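# Set the desk calendar to 24 and tray both cubes

## Task

Change the calendar so its front face, the one showing the month name and turned toward the robot, reads 24 with both digits the right way up. The calendar must still face the same direction as at the start. At the end both cubes must rest flat inside the tray.

## Robot and tools

Robot: two arms, left_arm (carrying a left hand) and right_arm (carrying a right hand), each with five fingers. Scene frame: origin at table height midway between the nominal bases, +z up, +x out over the table, left_arm on the +y side. Calibrated bases: left_arm near (+0.010, +0.324, 0) m, right_arm near (-0.032, -0.327, 0) m. A camera stand sits behind the arms. Anything that ends up off the table fails the task.

Hand point: a point fixed to the palm, about 0.15 m out from the wrist face. Its +z runs along the straight fingers, +y points out of the palm, +x runs across the palm away from the thumb on the right hand and toward the thumb on the left hand. Straight fingertips reach 0.06 to 0.07 m past it along +z and sit 0.06 m behind it along -y. A wrist bracket on the little-finger side can strike things.

Row layout (used by execute_actions and move): one flat list of 28 numbers, each in [-1, 1], covering both arms even when one is idle. Order: left_arm dx, dy, dz, rx, ry, rz; left hand little, ring, middle, index, thumb_bend, thumb_turn, force_limit, speed; then the same 14 for right_arm. The six pose numbers are an offset, not a pose: they are measured from that arm's Hand target at the start of the action or move, along the Hand target's own axes. 1.0 equals 0.6 m for dx, dy, dz and 180 degrees for the rotation vector rx, ry, rz. Every row in one action counts from that same start, and repeating an offset moves the hand again. Sending six zeros re-commands the current Hand target.

Hand numbers are absolute targets, not offsets. Fingers and thumb_bend: +1 straight, -1 curled. thumb_turn: +1 beside the palm, -1 across in front of it. force_limit: -1 about 0 N up to +1 at 10 N (15 N for the two thumb motors). speed: rises from near zero at -1 to full at +0.48 and stays full above. To keep a hand unchanged, resend the last eight numbers you sent it, not its readings; before any command, use its hand_measured plus hand_force_limit and hand_speed. With the thumb across the palm, a grasp fits objects roughly 0.035 to 0.065 m thick. Close at speed -0.94 or slower for a soft grip. A motor only starts when its target changes by at least 0.002. To squeeze more, raise force_limit and send a target beyond hand_measured.

execute_actions: actions is a list of actions; each action is up to 15 rows, one per 1/30 s step, the last row held to fill 15 steps. cameras picks images; with an empty actions list you get all cameras by default.

move: target is one 28-number row or a list of up to 15 rows, all offsets from the same starting Hand targets. speed in m/s (0.002 to 4.3, default 0.25; turns up to twice that in rad/s), one value or one per target. blend in m rounds corners between listed targets (0 means stop at each). blocking=false returns early while motion continues. Paths are straight, do not avoid obstacles or the other arm, and are capped at 10 s. Steer around an arm's own base rather than past it. Faster moves hit harder; aiming far past a contact presses harder.

wait: seconds from 0 to 10; arms hold their last command. stop: brakes a running move. zoom_image: camera (cam_head_left, cam_head_right, cam_high, cam_left_wrist, cam_right_wrist) and region [x0, y0, x1, y1] in pixels, at most 504 by 504, from that camera's latest image (all are 896x504). show_instructions: shows the reference pages. finished_scene: scene is the current scene's number; it ends the scene for good, so the goal must hold without the robot.

Results: end_effector_position (m) and end_effector_quat_wxyz in the scene frame; Hand target is the last commanded pose after clipping, from which the next offsets count. hand_measured, hand_stopped_by (moving, target, force, stalled, fault) and hand_load_n list six values in the hand-number order; load near 0 after a grasp means the object was lost. Joint torques include the arm's weight. A move adds a move: line giving its end (done, off_target, moving, held, fault) and acting limits (paced = clipped pose, held = steps withheld). Motor heat builds from holding loads or pushing; MOTOR HOT warns, and at 100 °C the arm drops for 30 to 60 s.

Cautions: the arms follow loosely and often rest 1 to 3 cm (up to 5 cm) low or short; send the missing distance as a further offset. Commanded orientation is clipped to within 40 degrees of the measured one each step. An arm blocked by something keeps pushing until moved away. Avoid dropping or releasing moving parts, fast impacts, hard pushes, overloading fingers, any contact between the two hands or arms, and letting anything fall from the table. Arm stops cost, so move smoothly and gently.

Each tool is called after ">>>" by a JSON object that holds its "name" and its "arguments", one argument or row to a line.

Reference images:

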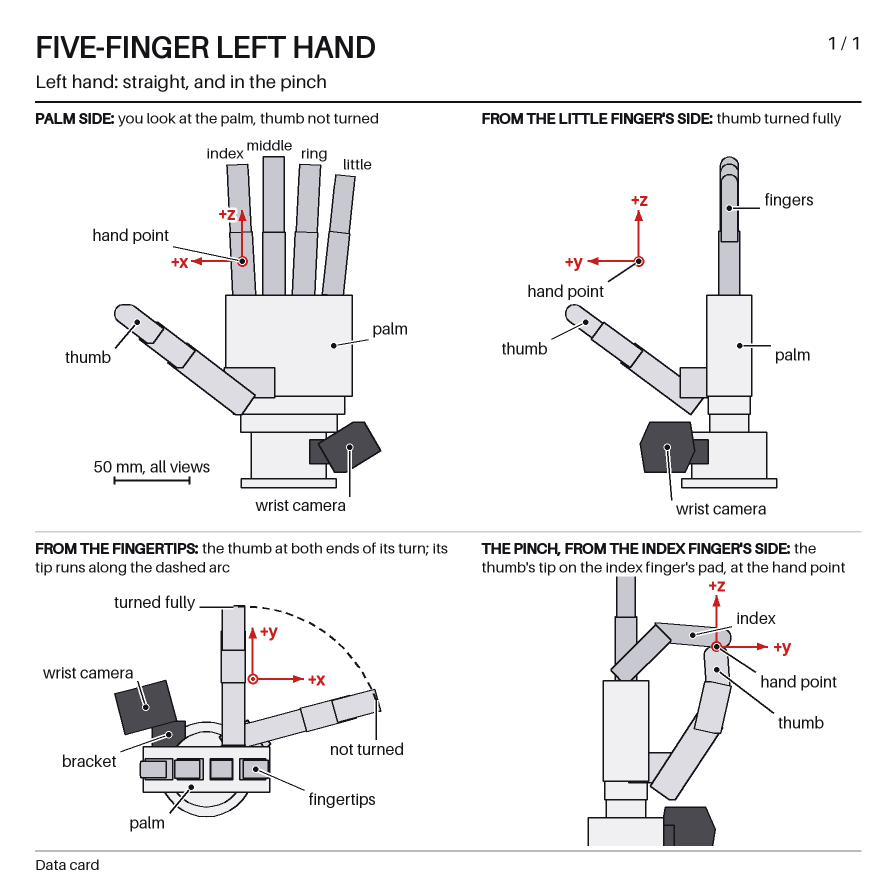

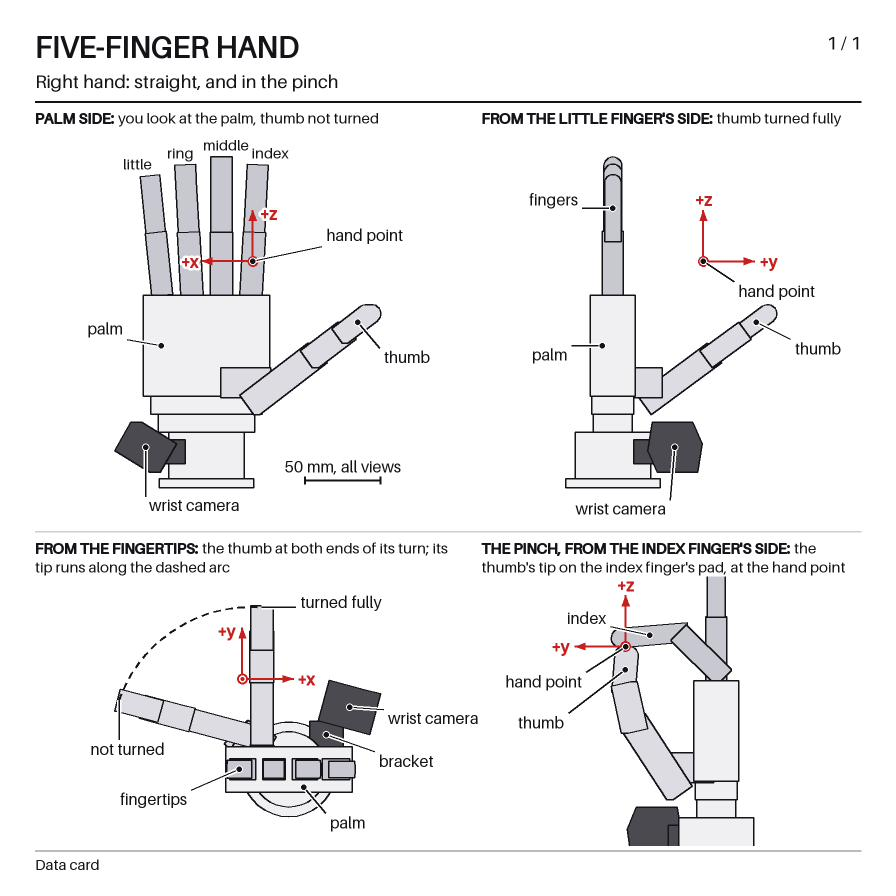

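## Session

>>> {"name": "execute_actions", "arguments": {
  "actions": []
}}

Scene clock: 0.00 s.
left_arm: end_effector_position=(+0.4503, +0.1933, +0.1542) hand_measured=(+1.000, +1.000, +1.000, +1.000, +1.000, +1.000) hand_load_n=(+0.0, -0.5, +0.0, +0.0, +0.0, +0.0) hand_stopped_by=(target, target, target, target, target, target) hand_force_limit=0.00 hand_speed=-0.80 end_effector_quat_wxyz=(+0.533, +0.313, +0.782, +0.084) | right_arm: end_effector_position=(+0.0746, -0.1103, +0.3193) hand_measured=(+1.000, +1.000, +1.000, +1.000, +1.000, +1.000) hand_load_n=(+0.0, +0.0, +0.0, +0.0, +0.0, +0.0) hand_stopped_by=(target, target, target, target, target, target) hand_force_limit=0.00 hand_speed=-0.80 end_effector_quat_wxyz=(-0.473, +0.753, -0.201, +0.410)
Joint positions: left_arm=[-0.56 1.162 0.479 0.23 -0.299 1.965] | right_arm=[1.892 0.422 0.757 -1.003 1.214 0.184]
Joint velocities: within noise
Joint torques (N m): no reading
Motor temperatures (°C): left_arm=[38 35 31 29 24 28] | right_arm=[34 34 25 32 24 29]
Heat: left arm: hottest waist 38 °C; right arm: hottest waist 34 °C.
Hand target: left_arm +0.4604, +0.1917, +0.1746; +0.551, +0.303, +0.773, +0.086 | right_arm +0.0730, -0.1070, +0.3355; -0.485, +0.747, -0.208, +0.404

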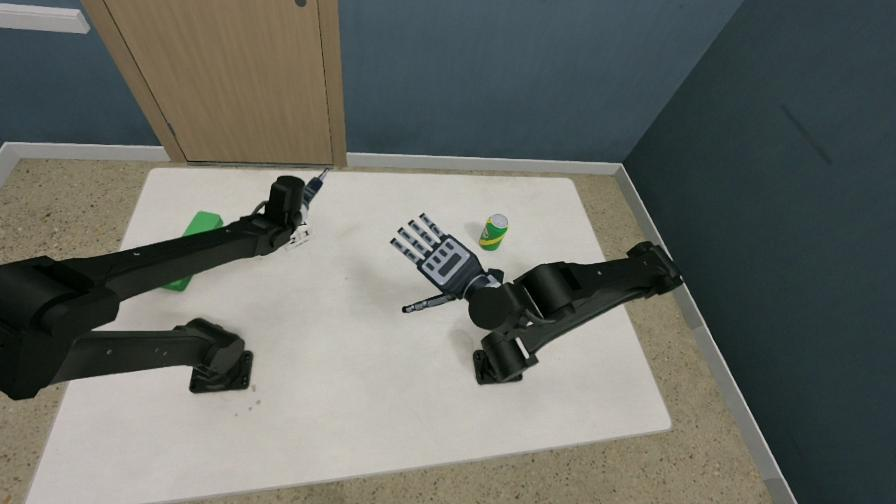

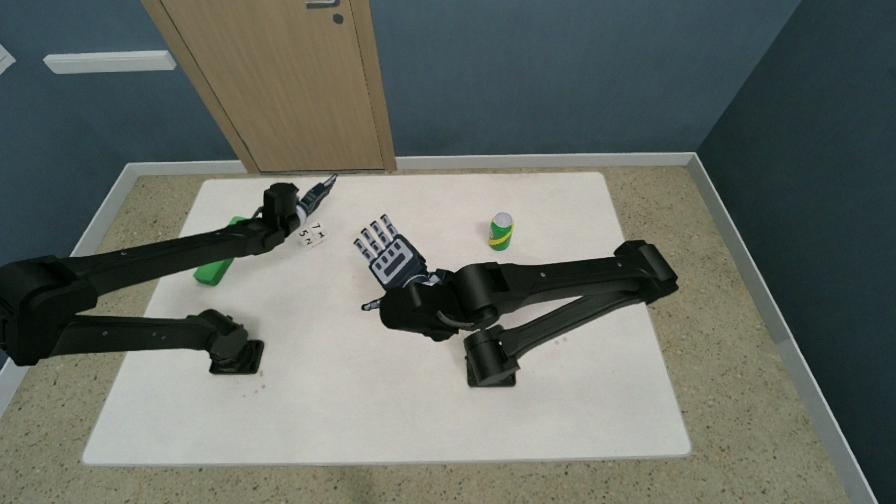

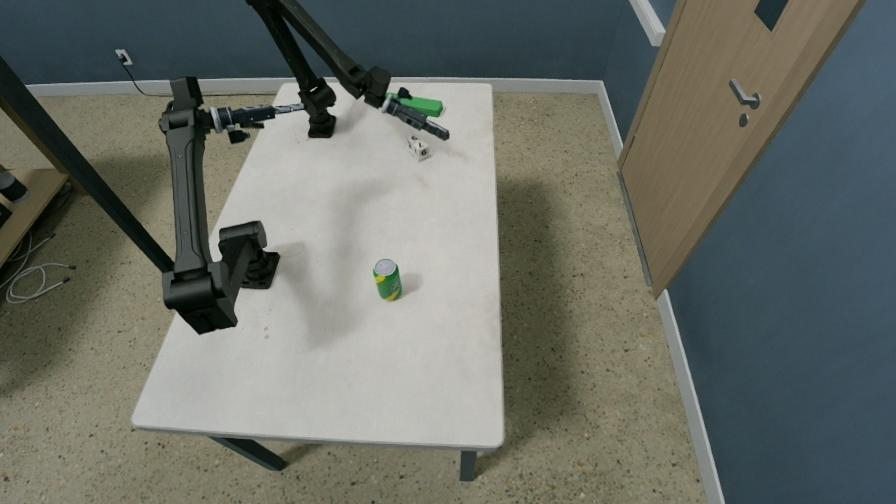

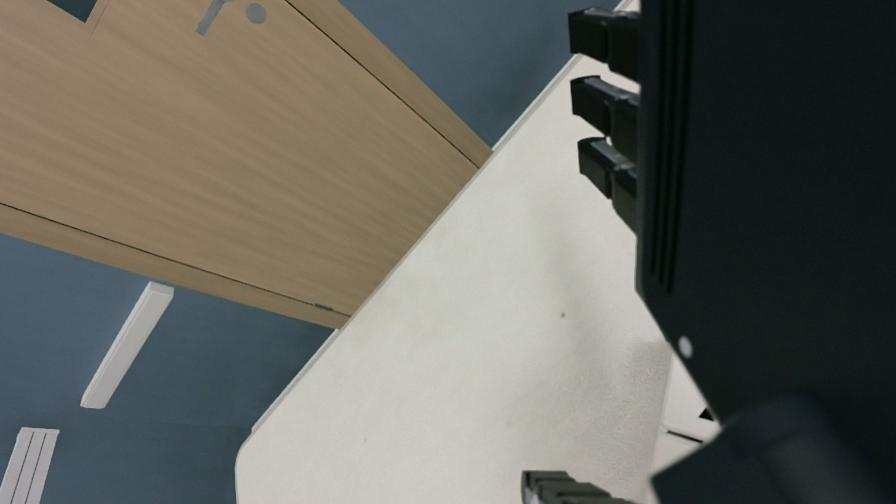

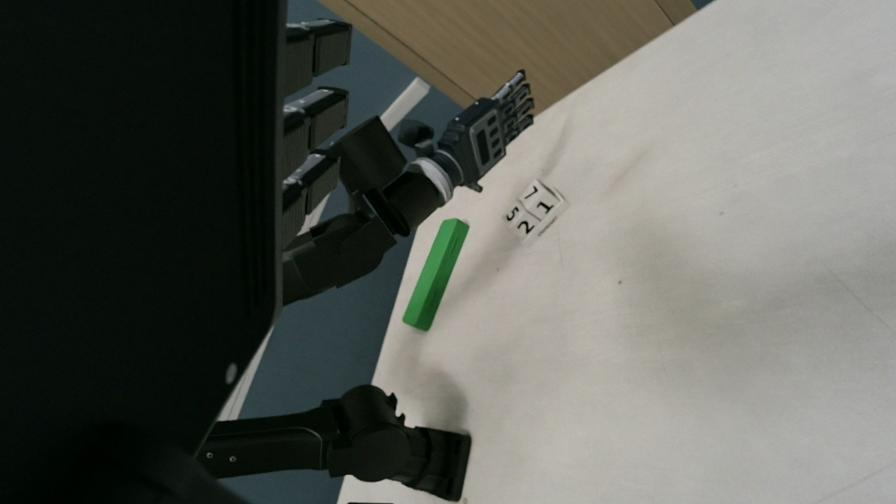

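>>> {"name": "zoom_image", "arguments": {
  "camera": "cam_right_wrist",
  "region": [470, 150, 600, 260]
}}

>>> {"name": "zoom_image", "arguments": {
  "camera": "cam_head_right",
  "region": [270, 200, 350, 260]
}}

>>> {"name": "zoom_image", "arguments": {
  "camera": "cam_high",
  "region": [380, 120, 460, 180]
}}

>>> {"name": "zoom_image", "arguments": {
  "camera": "cam_head_left",
  "region": [260, 200, 340, 260]
}}

Scaled by 3.877 from the camera's 896x504 image, which has a finer 1280x720 frame.

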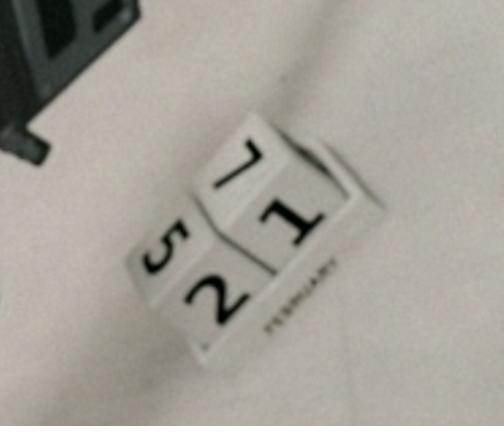

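Scaled by 6.300 from the camera's 896x504 image, which has a finer 1280x720 frame.

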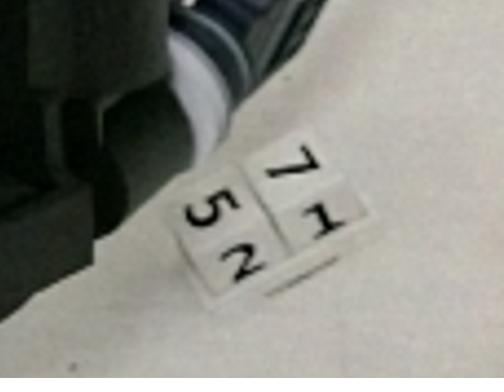

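Scaled by 6.300 from the camera's 896x504 image, which has a finer 1280x720 frame.

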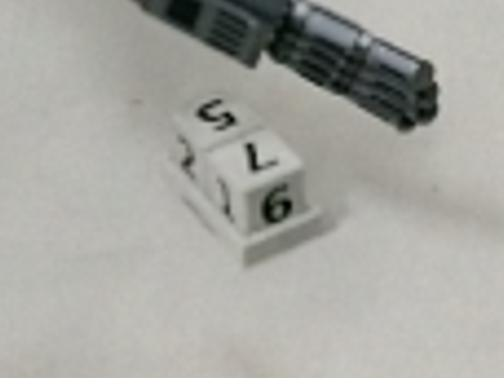

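Scaled by 6.300 from the camera's 896x504 image, which has a finer 1280x720 frame.

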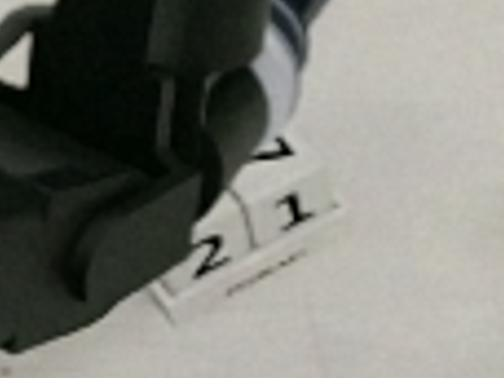

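>>> {"name": "move", "arguments": {
  "target": [
    [-0.103,0.165,-0.129,0,0,0,1,1,1,1,1,1,0,-0.8,0,0,0,0,0,0,1,1,1,1,1,1,0,-0.8],
    [0.149,0.100,-0.080,0.340,0.181,-0.461,1,1,1,1,1,1,0,-0.8,0,0,0,0,0,0,1,1,1,1,1,1,0,-0.8]
  ],
  "speed": 0.2,
  "cameras": ["cam_left_wrist","cam_head_left","cam_head_right"]
}}

Scene clock: 112.00 s.
left_arm: end_effector_position=(+0.4042, +0.2936, +0.1360) hand_measured=(+1.000, +1.000, +1.000, +1.000, +1.000, +1.000) hand_load_n=(+0.0, +0.0, +0.0, +0.0, +0.0, +0.0) hand_stopped_by=(target, target, target, target, target, target) hand_force_limit=0.00 hand_speed=-0.80 end_effector_quat_wxyz=(+0.033, -0.079, +0.817, -0.570) | right_arm: end_effector_position=(+0.0746, -0.1103, +0.3193) hand_measured=(+1.000, +1.000, +1.000, +1.000, +1.000, +1.000) hand_load_n=(+0.0, -0.5, +0.0, +0.0, +0.0, +0.0) hand_stopped_by=(target, target, target, target, target, target) hand_force_limit=0.00 hand_speed=-0.80 end_effector_quat_wxyz=(-0.473, +0.753, -0.201, +0.410)
Joint positions: left_arm=[0.319 1.642 1.159 -1.515 1.179 1.99] | right_arm=[1.892 0.422 0.757 -1.003 1.214 0.184]
Joint torques (N m): left_arm=[1.38 -11.28 11.71 -0.69 0.81 -0.02] | right_arm=[-2.43 1.79 10.18 1.95 0.42 -0.04]
Motor temperatures (°C): left_arm=[37 34 41 28 24 24] | right_arm=[32 33 39 31 25 25]
Heat: left arm: hottest elbow 41 °C; right arm: hottest elbow 39 °C.
Hand target: left_arm +0.4208, +0.2998, +0.1493; +0.049, -0.071, +0.816, -0.572 | right_arm +0.0730, -0.1070, +0.3355; -0.485, +0.747, -0.208, +0.404
Off the commanded pose: left_arm 0.022 m, 2 deg | right_arm 0.017 m, 2 deg.
move: off_target (left_arm, right_arm)
camera_calibration:
cam_left_wrist: T_world_to_cam=[[-0.141454, -0.394235, 0.908058, 0.0520713], [-0.909139, 0.414717, 0.0384273, 0.240455], [-0.391736, -0.820115, -0.417077, 0.568867], [0, 0, 0, 1]] pos_world=[0.448818, 0.387344, 0.180738]
Images, in order (width x height): cam_head_left 896x504, cam_head_right 896x504, cam_left_wrist 896x504.

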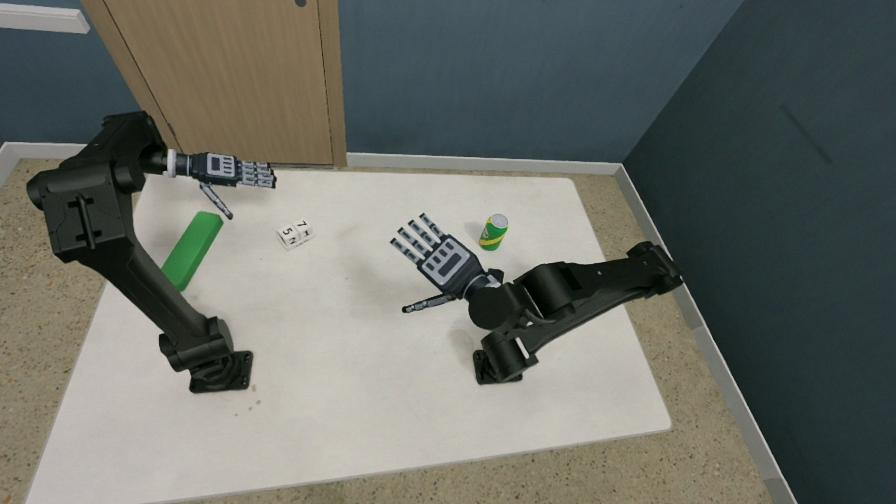

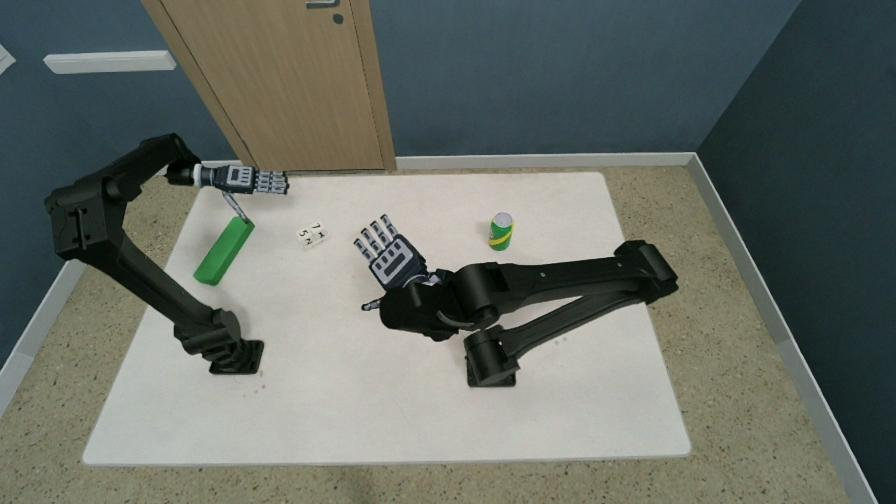

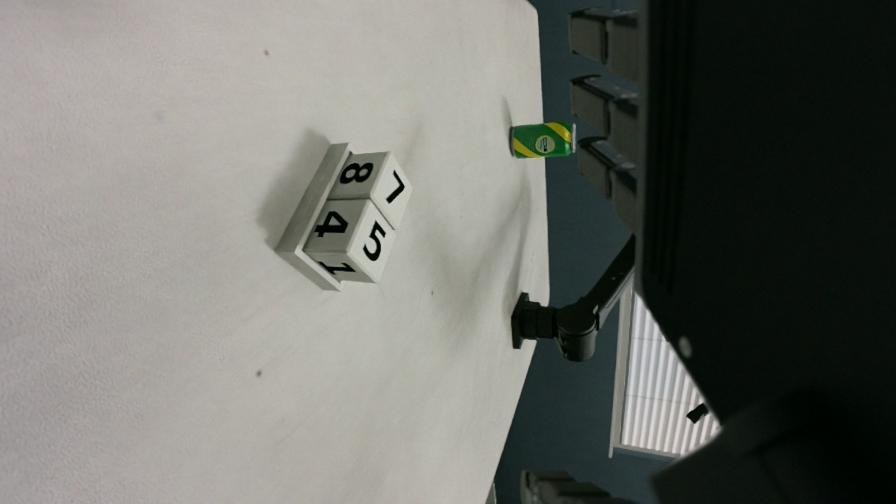

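>>> {"name": "zoom_image", "arguments": {
  "camera": "cam_left_wrist",
  "region": [250, 130, 430, 310]
}}

>>> {"name": "zoom_image", "arguments": {
  "camera": "cam_head_left",
  "region": [260, 200, 330, 260]
}}

Scaled by 2.800 from the camera's 896x504 image, which has a finer 1280x720 frame.

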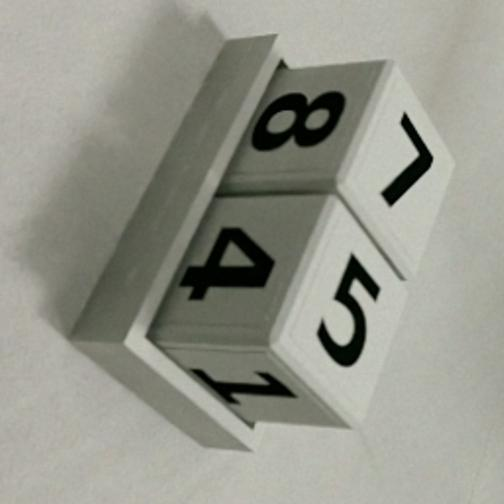

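Scaled by 7.200 from the camera's 896x504 image, which has a finer 1280x720 frame.

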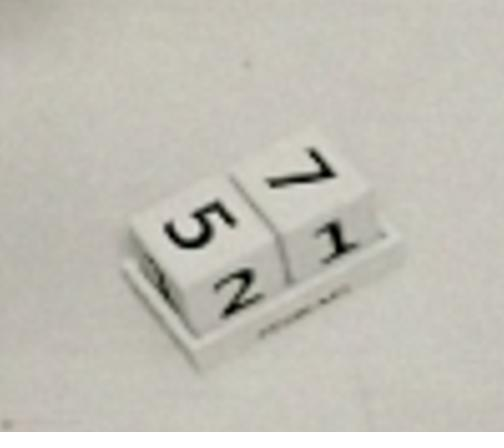

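>>> {"name": "zoom_image", "arguments": {
  "camera": "cam_left_wrist",
  "region": [270, 180, 370, 290]
}}

Scaled by 4.582 from the camera's 896x504 image, which has a finer 1280x720 frame.

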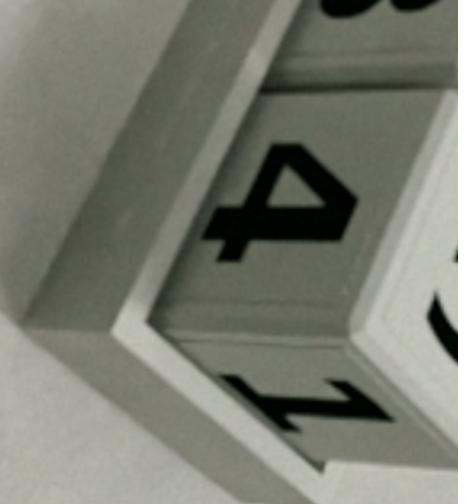

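>>> {"name": "move", "arguments": {
  "target": [-0.083,-0.140,-0.252,0,0,0,1,1,1,1,1,1,0,-0.8,-0.1673,0.0945,0.7765,-0.1208,-0.025,0.1331,1,1,0.4,0.4,1,-1,0,0.2],
  "speed": 0.25,
  "cameras": ["all"]
}}

Scene clock: 208.97 s.
left_arm: end_effector_position=(+0.4455, +0.4146, +0.2518) hand_measured=(+1.000, +1.000, +1.000, +1.000, +1.000, +1.000) hand_load_n=(+0.0, +0.0, +0.0, +0.0, +0.0, +0.0) hand_stopped_by=(target, target, target, target, target, target) hand_force_limit=0.00 hand_speed=-0.80 end_effector_quat_wxyz=(+0.133, -0.156, +0.831, -0.517) | right_arm: end_effector_position=(+0.3763, +0.1798, +0.1157) hand_measured=(+1.000, +1.000, +0.400, +0.400, +1.000, -1.000) hand_load_n=(+0.0, +0.0, +0.0, +0.0, +0.0, +0.0) hand_stopped_by=(target, target, target, target, target, target) hand_force_limit=0.00 hand_speed=0.20 end_effector_quat_wxyz=(-0.390, +0.799, -0.403, +0.216)
Joint positions: left_arm=[0.534 1.593 1.478 -1.665 1.115 1.869] | right_arm=[0.917 1.68 1.213 -0.202 0.245 0.15]
Joint torques (N m): left_arm=[0.97 -14.21 13.05 -0.38 0.46 -0.18] | right_arm=[-3.19 -14.21 12.46 1.66 -0.06 0.11]
Heat: left arm: hottest elbow 43 °C; right arm: hottest elbow 41 °C.
Hand target: left_arm +0.4504, +0.4202, +0.2797; +0.049, -0.071, +0.816, -0.572 | right_arm +0.3936, +0.1980, +0.1497; -0.417, +0.781, -0.411, +0.219
Off the commanded pose: left_arm 0.029 m, 15 deg | right_arm 0.042 m, 4 deg.
joint sent to its limit (left arm) — joint 4 (wrist pitch), lower limit. The joint targets are off in position and orientation.
move: off_target (left_arm, right_arm)
camera_calibration:
cam_left_wrist: T_world_to_cam=[[-0.0878285, -0.523493, 0.847491, 0.045405], [-0.983282, 0.181792, 0.0103912, 0.36001], [-0.159507, -0.83241, -0.530707, 0.662861], [0, 0, 0, 1]] pos_world=[0.46371, 0.510094, 0.309564]
cam_right_wrist: T_world_to_cam=[[-0.312134, -0.508476, -0.802512, 0.312223], [-0.916121, 0.38479, 0.112517, 0.266018], [0.251586, 0.770318, -0.585931, -0.0547376], [0, 0, 0, 1]] pos_world=[0.354932, 0.0985623, 0.188559]

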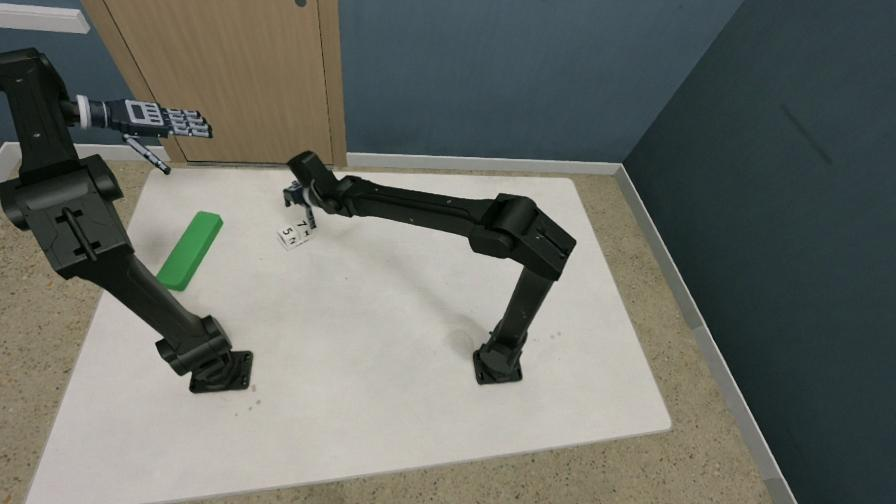

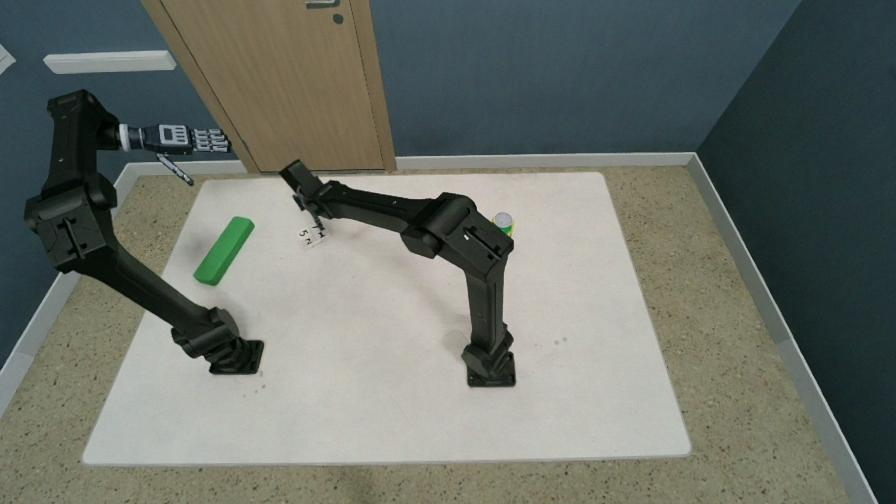

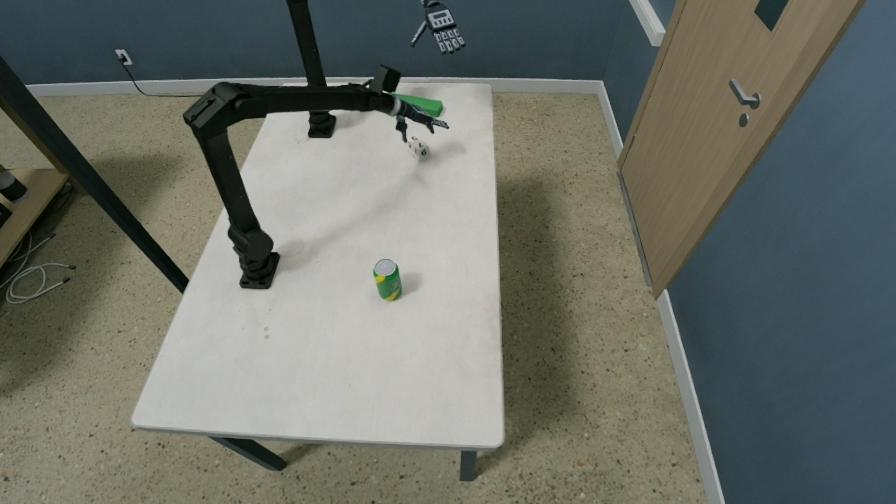

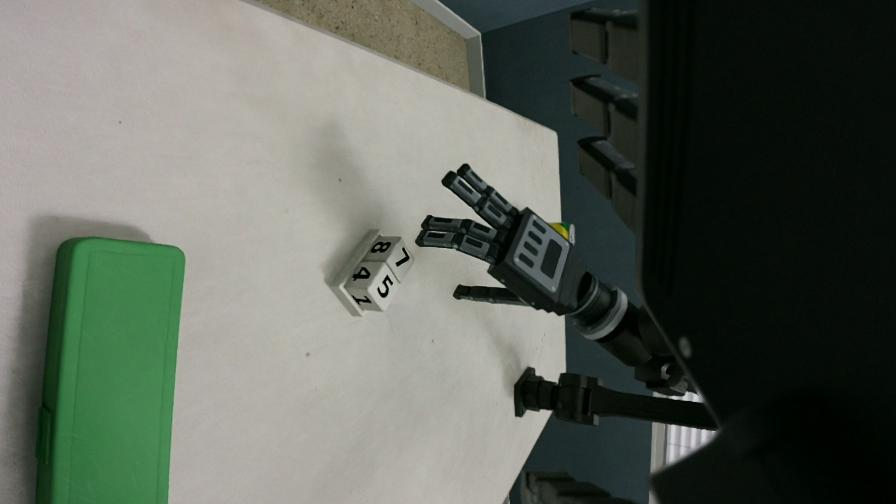

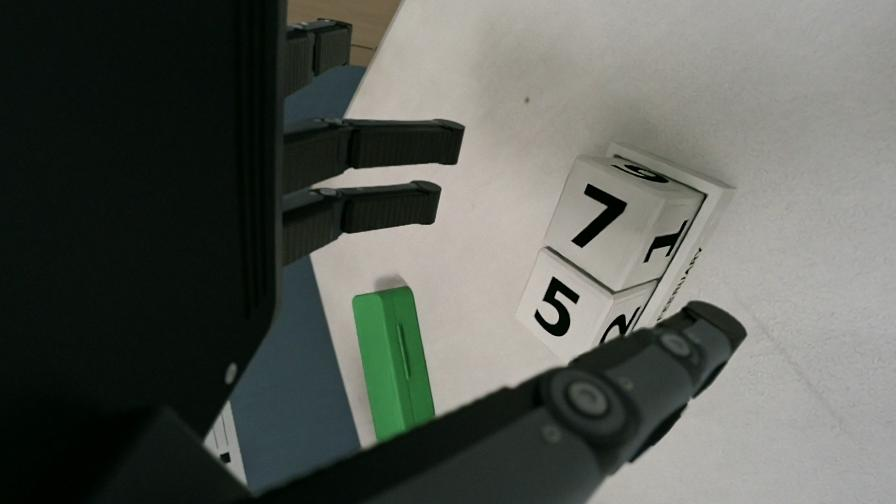

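>>> {"name": "zoom_image", "arguments": {
  "camera": "cam_right_wrist",
  "region": [500, 130, 750, 370]
}}

>>> {"name": "zoom_image", "arguments": {
  "camera": "cam_left_wrist",
  "region": [300, 140, 600, 340]
}}

Scaled by 2.016 from the camera's 896x504 image, which has a finer 1280x720 frame.

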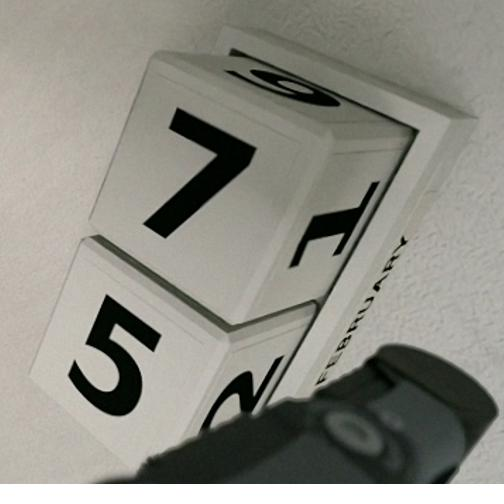

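Scaled by 1.680 from the camera's 896x504 image, which has a finer 1280x720 frame.

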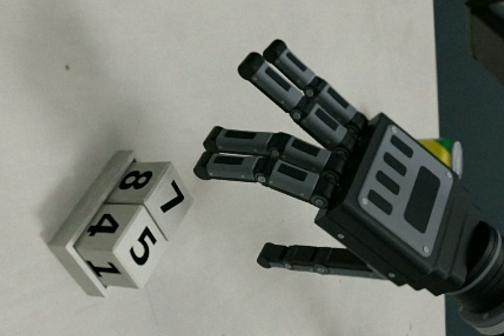

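>>> {"name": "move", "arguments": {
  "target": [0,0,0,0,0,0,1,1,1,1,1,1,0,-0.8,-0.0152,0.0313,0.0578,0,0,0,1,1,0.4,0.4,1,-1,0,0.2],
  "speed": 0.1,
  "cameras": ["cam_left_wrist","cam_right_wrist"]
}}

Scene clock: 247.60 s.
left_arm: end_effector_position=(+0.4455, +0.4146, +0.2518) hand_measured=(+1.000, +1.000, +1.000, +1.000, +1.000, +1.000) hand_load_n=(+0.0, +0.0, +0.0, +0.0, +0.0, -0.5) hand_stopped_by=(target, target, target, target, target, target) hand_force_limit=0.00 hand_speed=-0.80 end_effector_quat_wxyz=(+0.133, -0.156, +0.831, -0.517) | right_arm: end_effector_position=(+0.3826, +0.1883, +0.0787) hand_measured=(+1.000, +1.000, +0.400, +0.400, +1.000, -1.000) hand_load_n=(+0.0, +0.0, +0.0, +0.0, +0.0, +0.0) hand_stopped_by=(target, target, target, target, target, target) hand_force_limit=0.00 hand_speed=0.20 end_effector_quat_wxyz=(-0.376, +0.805, -0.406, +0.213)
Joint positions: left_arm=[0.534 1.593 1.478 -1.665 1.115 1.869] | right_arm=[0.917 1.759 1.228 -0.17 0.245 0.154]
Joint torques (N m): left_arm=[1.26 -14.21 13.11 -0.39 0.46 -0.17] | right_arm=[-2.78 -15.03 12.14 3.18 0.12 0.12]
Motor temperatures (°C): left_arm=[36 36 46 26 25 22] | right_arm=[30 35 44 29 24 23]
Heat: left arm: hottest elbow 46 °C; right arm: hottest elbow 44 °C.
Hand target: left_arm +0.4504, +0.4202, +0.2797; +0.049, -0.071, +0.816, -0.572 | right_arm +0.4036, +0.2159, +0.1148; -0.417, +0.781, -0.411, +0.219
Off the commanded pose: left_arm 0.029 m, 15 deg | right_arm 0.050 m, 6 deg.
joint sent to its limit (left arm) — joint 4 (wrist pitch), lower limit. The joint targets are off in position and orientation.
move: off_target (left_arm, right_arm)
camera_calibration:
cam_left_wrist: T_world_to_cam=[[-0.0878285, -0.523493, 0.847491, 0.045405], [-0.983282, 0.181792, 0.0103912, 0.36001], [-0.159507, -0.83241, -0.530707, 0.662861], [0, 0, 0, 1]] pos_world=[0.46371, 0.510094, 0.309564]
cam_right_wrist: T_world_to_cam=[[-0.330976, -0.525256, -0.78394, 0.297671], [-0.912423, 0.390049, 0.123881, 0.269413], [0.240706, 0.756286, -0.608352, -0.0760271], [0, 0, 0, 1]] pos_world=[0.36264, 0.108768, 0.15373]
Images, in order (width x height): cam_left_wrist 896x504, cam_right_wrist 896x504.

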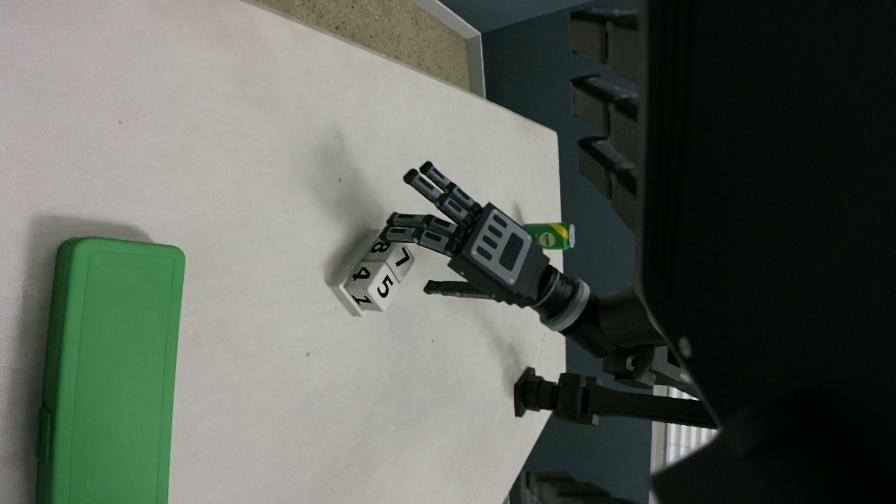

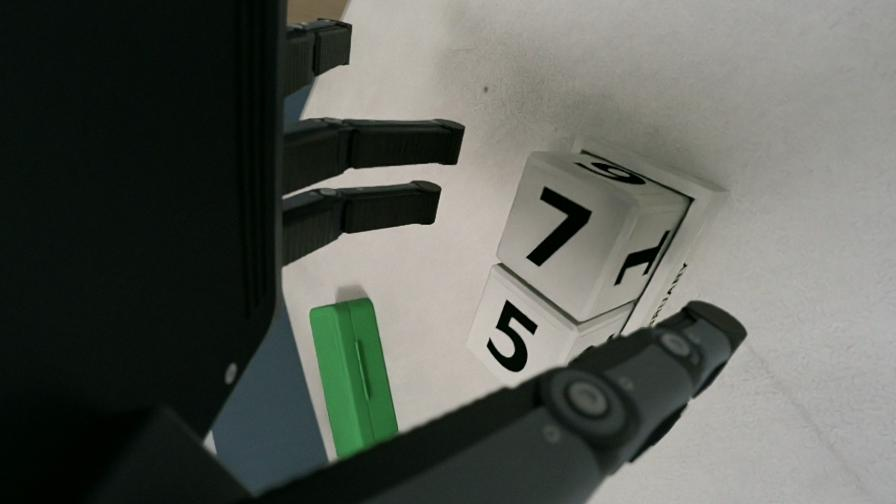

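>>> {"name": "zoom_image", "arguments": {
  "camera": "cam_right_wrist",
  "region": [450, 120, 750, 400]
}}

Scaled by 1.680 from the camera's 896x504 image, which has a finer 1280x720 frame.

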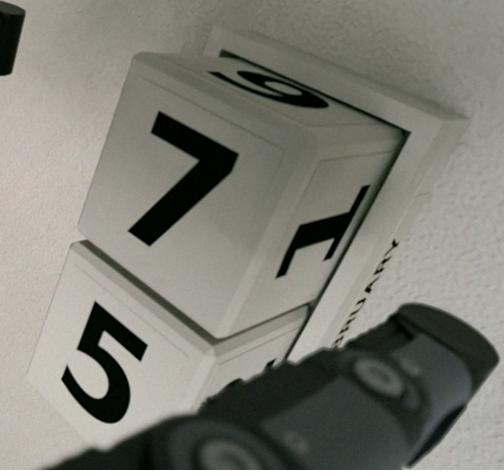

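>>> {"name": "move", "arguments": {
  "target": [0,0,0,0,0,0,1,1,1,1,1,1,0,-0.8,-0.0085,0.0352,0.0402,0.025,0,0,1,1,0.4,0.4,1,-1,0,0.2],
  "speed": 0.08,
  "cameras": ["cam_left_wrist","cam_right_wrist","cam_head_left"]
}}

Scene clock: 265.90 s.
left_arm: end_effector_position=(+0.4455, +0.4146, +0.2518) hand_measured=(+1.000, +1.000, +1.000, +1.000, +1.000, +1.000) hand_load_n=(+0.0, +0.0, +0.0, -0.5, +0.0, +0.0) hand_stopped_by=(target, target, target, target, target, target) hand_force_limit=0.00 hand_speed=-0.80 end_effector_quat_wxyz=(+0.133, -0.156, +0.831, -0.517) | right_arm: end_effector_position=(+0.4088, +0.2148, +0.0820) hand_measured=(+1.000, +1.000, +0.400, +0.400, +1.000, -1.000) hand_load_n=(+0.0, -0.5, +0.0, +0.0, +0.0, +0.0) hand_stopped_by=(target, target, target, target, target, target) hand_force_limit=0.00 hand_speed=0.20 end_effector_quat_wxyz=(-0.436, +0.769, -0.404, +0.234)
Joint positions: left_arm=[0.534 1.593 1.478 -1.665 1.115 1.869] | right_arm=[0.917 1.81 1.228 0.025 0.266 0.154]
Joint torques (N m): left_arm=[0.97 -14.21 13.19 -0.38 0.46 -0.15] | right_arm=[-1.67 -14.97 7.64 3.36 0.14 -0.04]
Heat: left arm: hottest elbow 47 °C; right arm: hottest elbow 46 °C.
Hand target: left_arm +0.4504, +0.4202, +0.2797; +0.049, -0.071, +0.816, -0.572 | right_arm +0.4076, +0.2248, +0.0838; -0.447, +0.764, -0.402, +0.235
Off the commanded pose: left_arm 0.029 m, 15 deg | right_arm 0.010 m, 1 deg.
joint sent to its limit (left arm) — joint 4 (wrist pitch), lower limit. The joint targets are off in position and orientation.
move: off_target (left_arm)
camera_calibration:
cam_left_wrist: T_world_to_cam=[[-0.0878285, -0.523493, 0.847491, 0.045405], [-0.983282, 0.181792, 0.0103912, 0.36001], [-0.159507, -0.83241, -0.530707, 0.662861], [0, 0, 0, 1]] pos_world=[0.46371, 0.510094, 0.309564]
cam_right_wrist: T_world_to_cam=[[-0.257679, -0.432907, -0.863825, 0.279615], [-0.91546, 0.395369, 0.074942, 0.286691], [0.309087, 0.810108, -0.498187, -0.148914], [0, 0, 0, 1]] pos_world=[0.380533, 0.128335, 0.145866]
Images, in order (width x height): cam_head_left 896x504, cam_left_wrist 896x504, cam_right_wrist 896x504.

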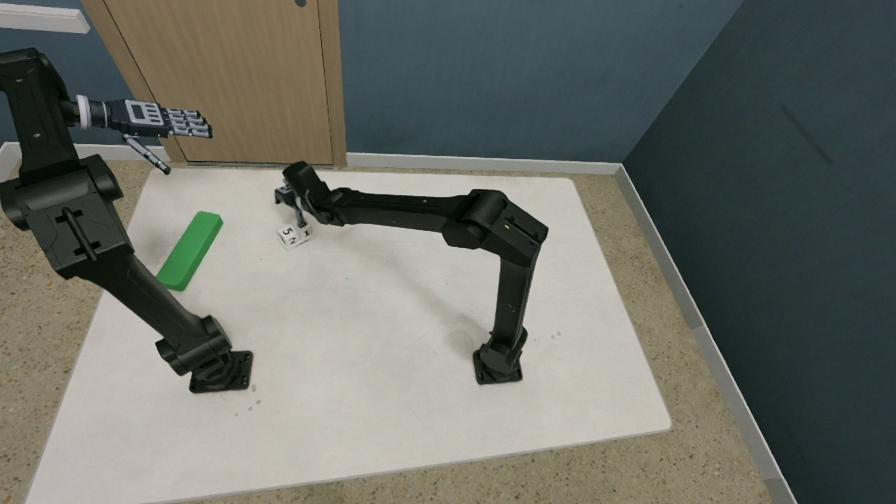

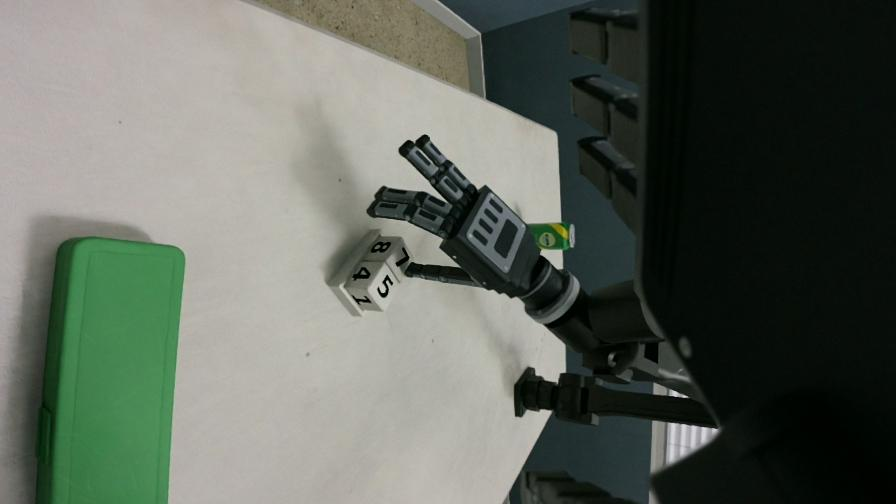

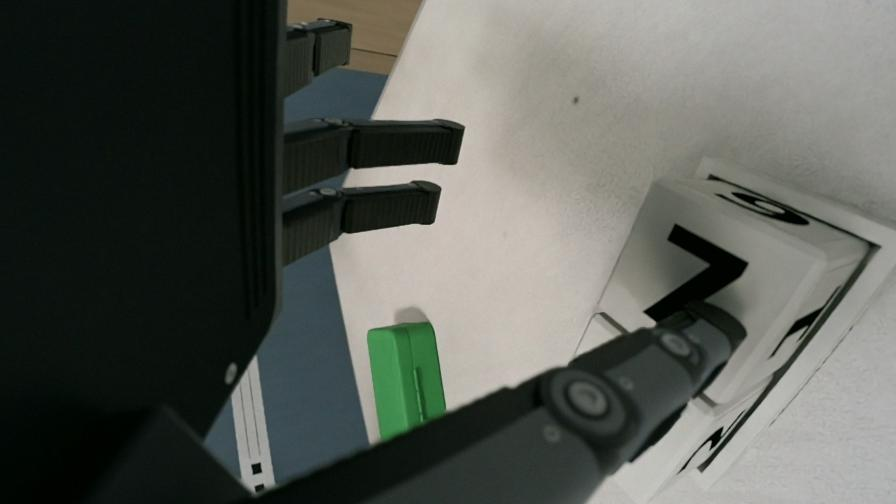

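>>> {"name": "move", "arguments": {
  "target": [0,0,0,0,0,0,1,1,1,1,1,1,0,-0.8,0.0062,0.007,-0.0567,-0.012,0,0,1,1,0.4,0.4,1,-1,0,0.2],
  "speed": 0.08,
  "cameras": ["cam_left_wrist","cam_right_wrist"]
}}

Scene clock: 278.07 s.
left_arm: end_effector_position=(+0.4455, +0.4146, +0.2518) hand_measured=(+1.000, +1.000, +1.000, +1.000, +1.000, +1.000) hand_load_n=(+0.0, +0.0, +0.0, +0.0, +0.0, +0.0) hand_stopped_by=(target, target, target, target, target, target) hand_force_limit=0.00 hand_speed=-0.80 end_effector_quat_wxyz=(+0.133, -0.156, +0.831, -0.517) | right_arm: end_effector_position=(+0.3911, +0.1993, +0.0859) hand_measured=(+1.000, +1.000, +0.400, +0.400, +1.000, -1.000) hand_load_n=(-0.5, +0.0, +0.0, +0.0, +0.0, +0.0) hand_stopped_by=(target, target, target, target, target, target) hand_force_limit=0.00 hand_speed=0.20 end_effector_quat_wxyz=(-0.427, +0.775, -0.407, +0.229)
Joint positions: left_arm=[0.534 1.593 1.478 -1.665 1.115 1.869] | right_arm=[0.923 1.756 1.177 -0.004 0.268 0.164]
Joint torques (N m): left_arm=[1.2 -14.45 13.14 -0.43 0.46 -0.17] | right_arm=[-1.08 -16.79 7.31 1.69 0.12 0.09]
Heat: left arm: hottest elbow 47 °C; right arm: hottest elbow 43 °C.
Hand target: left_arm +0.4504, +0.4202, +0.2797; +0.049, -0.071, +0.816, -0.572 | right_arm +0.3835, +0.2037, +0.0968; -0.433, +0.772, -0.406, +0.228
Off the commanded pose: left_arm 0.029 m, 15 deg | right_arm 0.014 m, 1 deg.
joint sent to its limit (left arm) — joint 4 (wrist pitch), lower limit. The joint targets are off in position and orientation.
move: off_target (left_arm, right_arm)
camera_calibration:
cam_left_wrist: T_world_to_cam=[[-0.0878285, -0.523493, 0.847491, 0.045405], [-0.983282, 0.181792, 0.0103912, 0.36001], [-0.159507, -0.83241, -0.530707, 0.662861], [0, 0, 0, 1]] pos_world=[0.46371, 0.510094, 0.309564]
cam_right_wrist: T_world_to_cam=[[-0.274627, -0.445465, -0.852139, 0.279809], [-0.913861, 0.39655, 0.0872175, 0.274452], [0.299063, 0.802689, -0.515996, -0.122001], [0, 0, 0, 1]] pos_world=[0.36414, 0.113741, 0.151547]
Images, in order (width x height): cam_left_wrist 896x504, cam_right_wrist 896x504.

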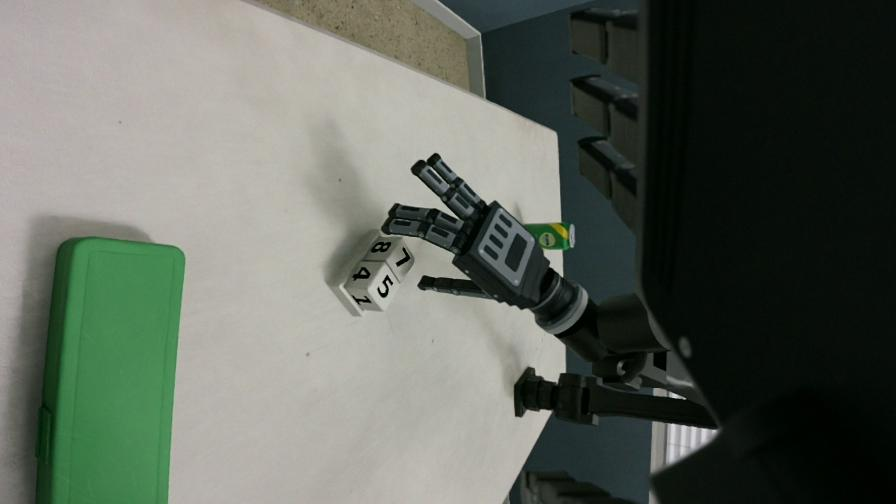

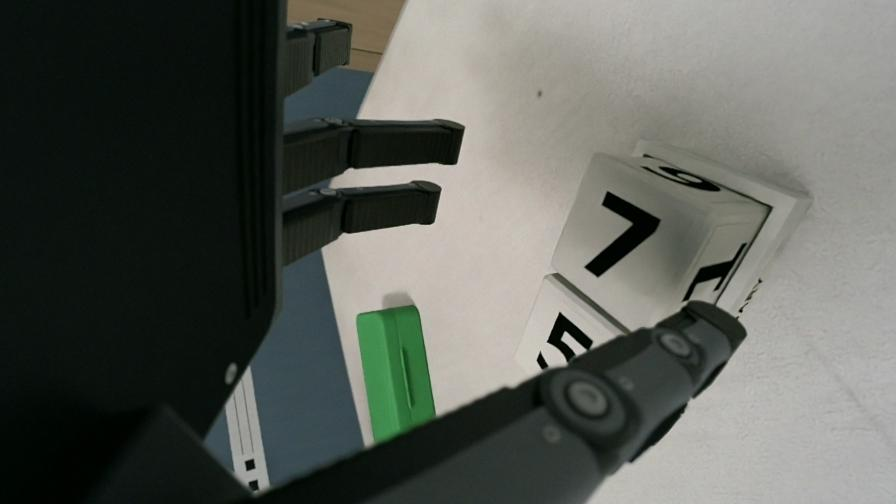

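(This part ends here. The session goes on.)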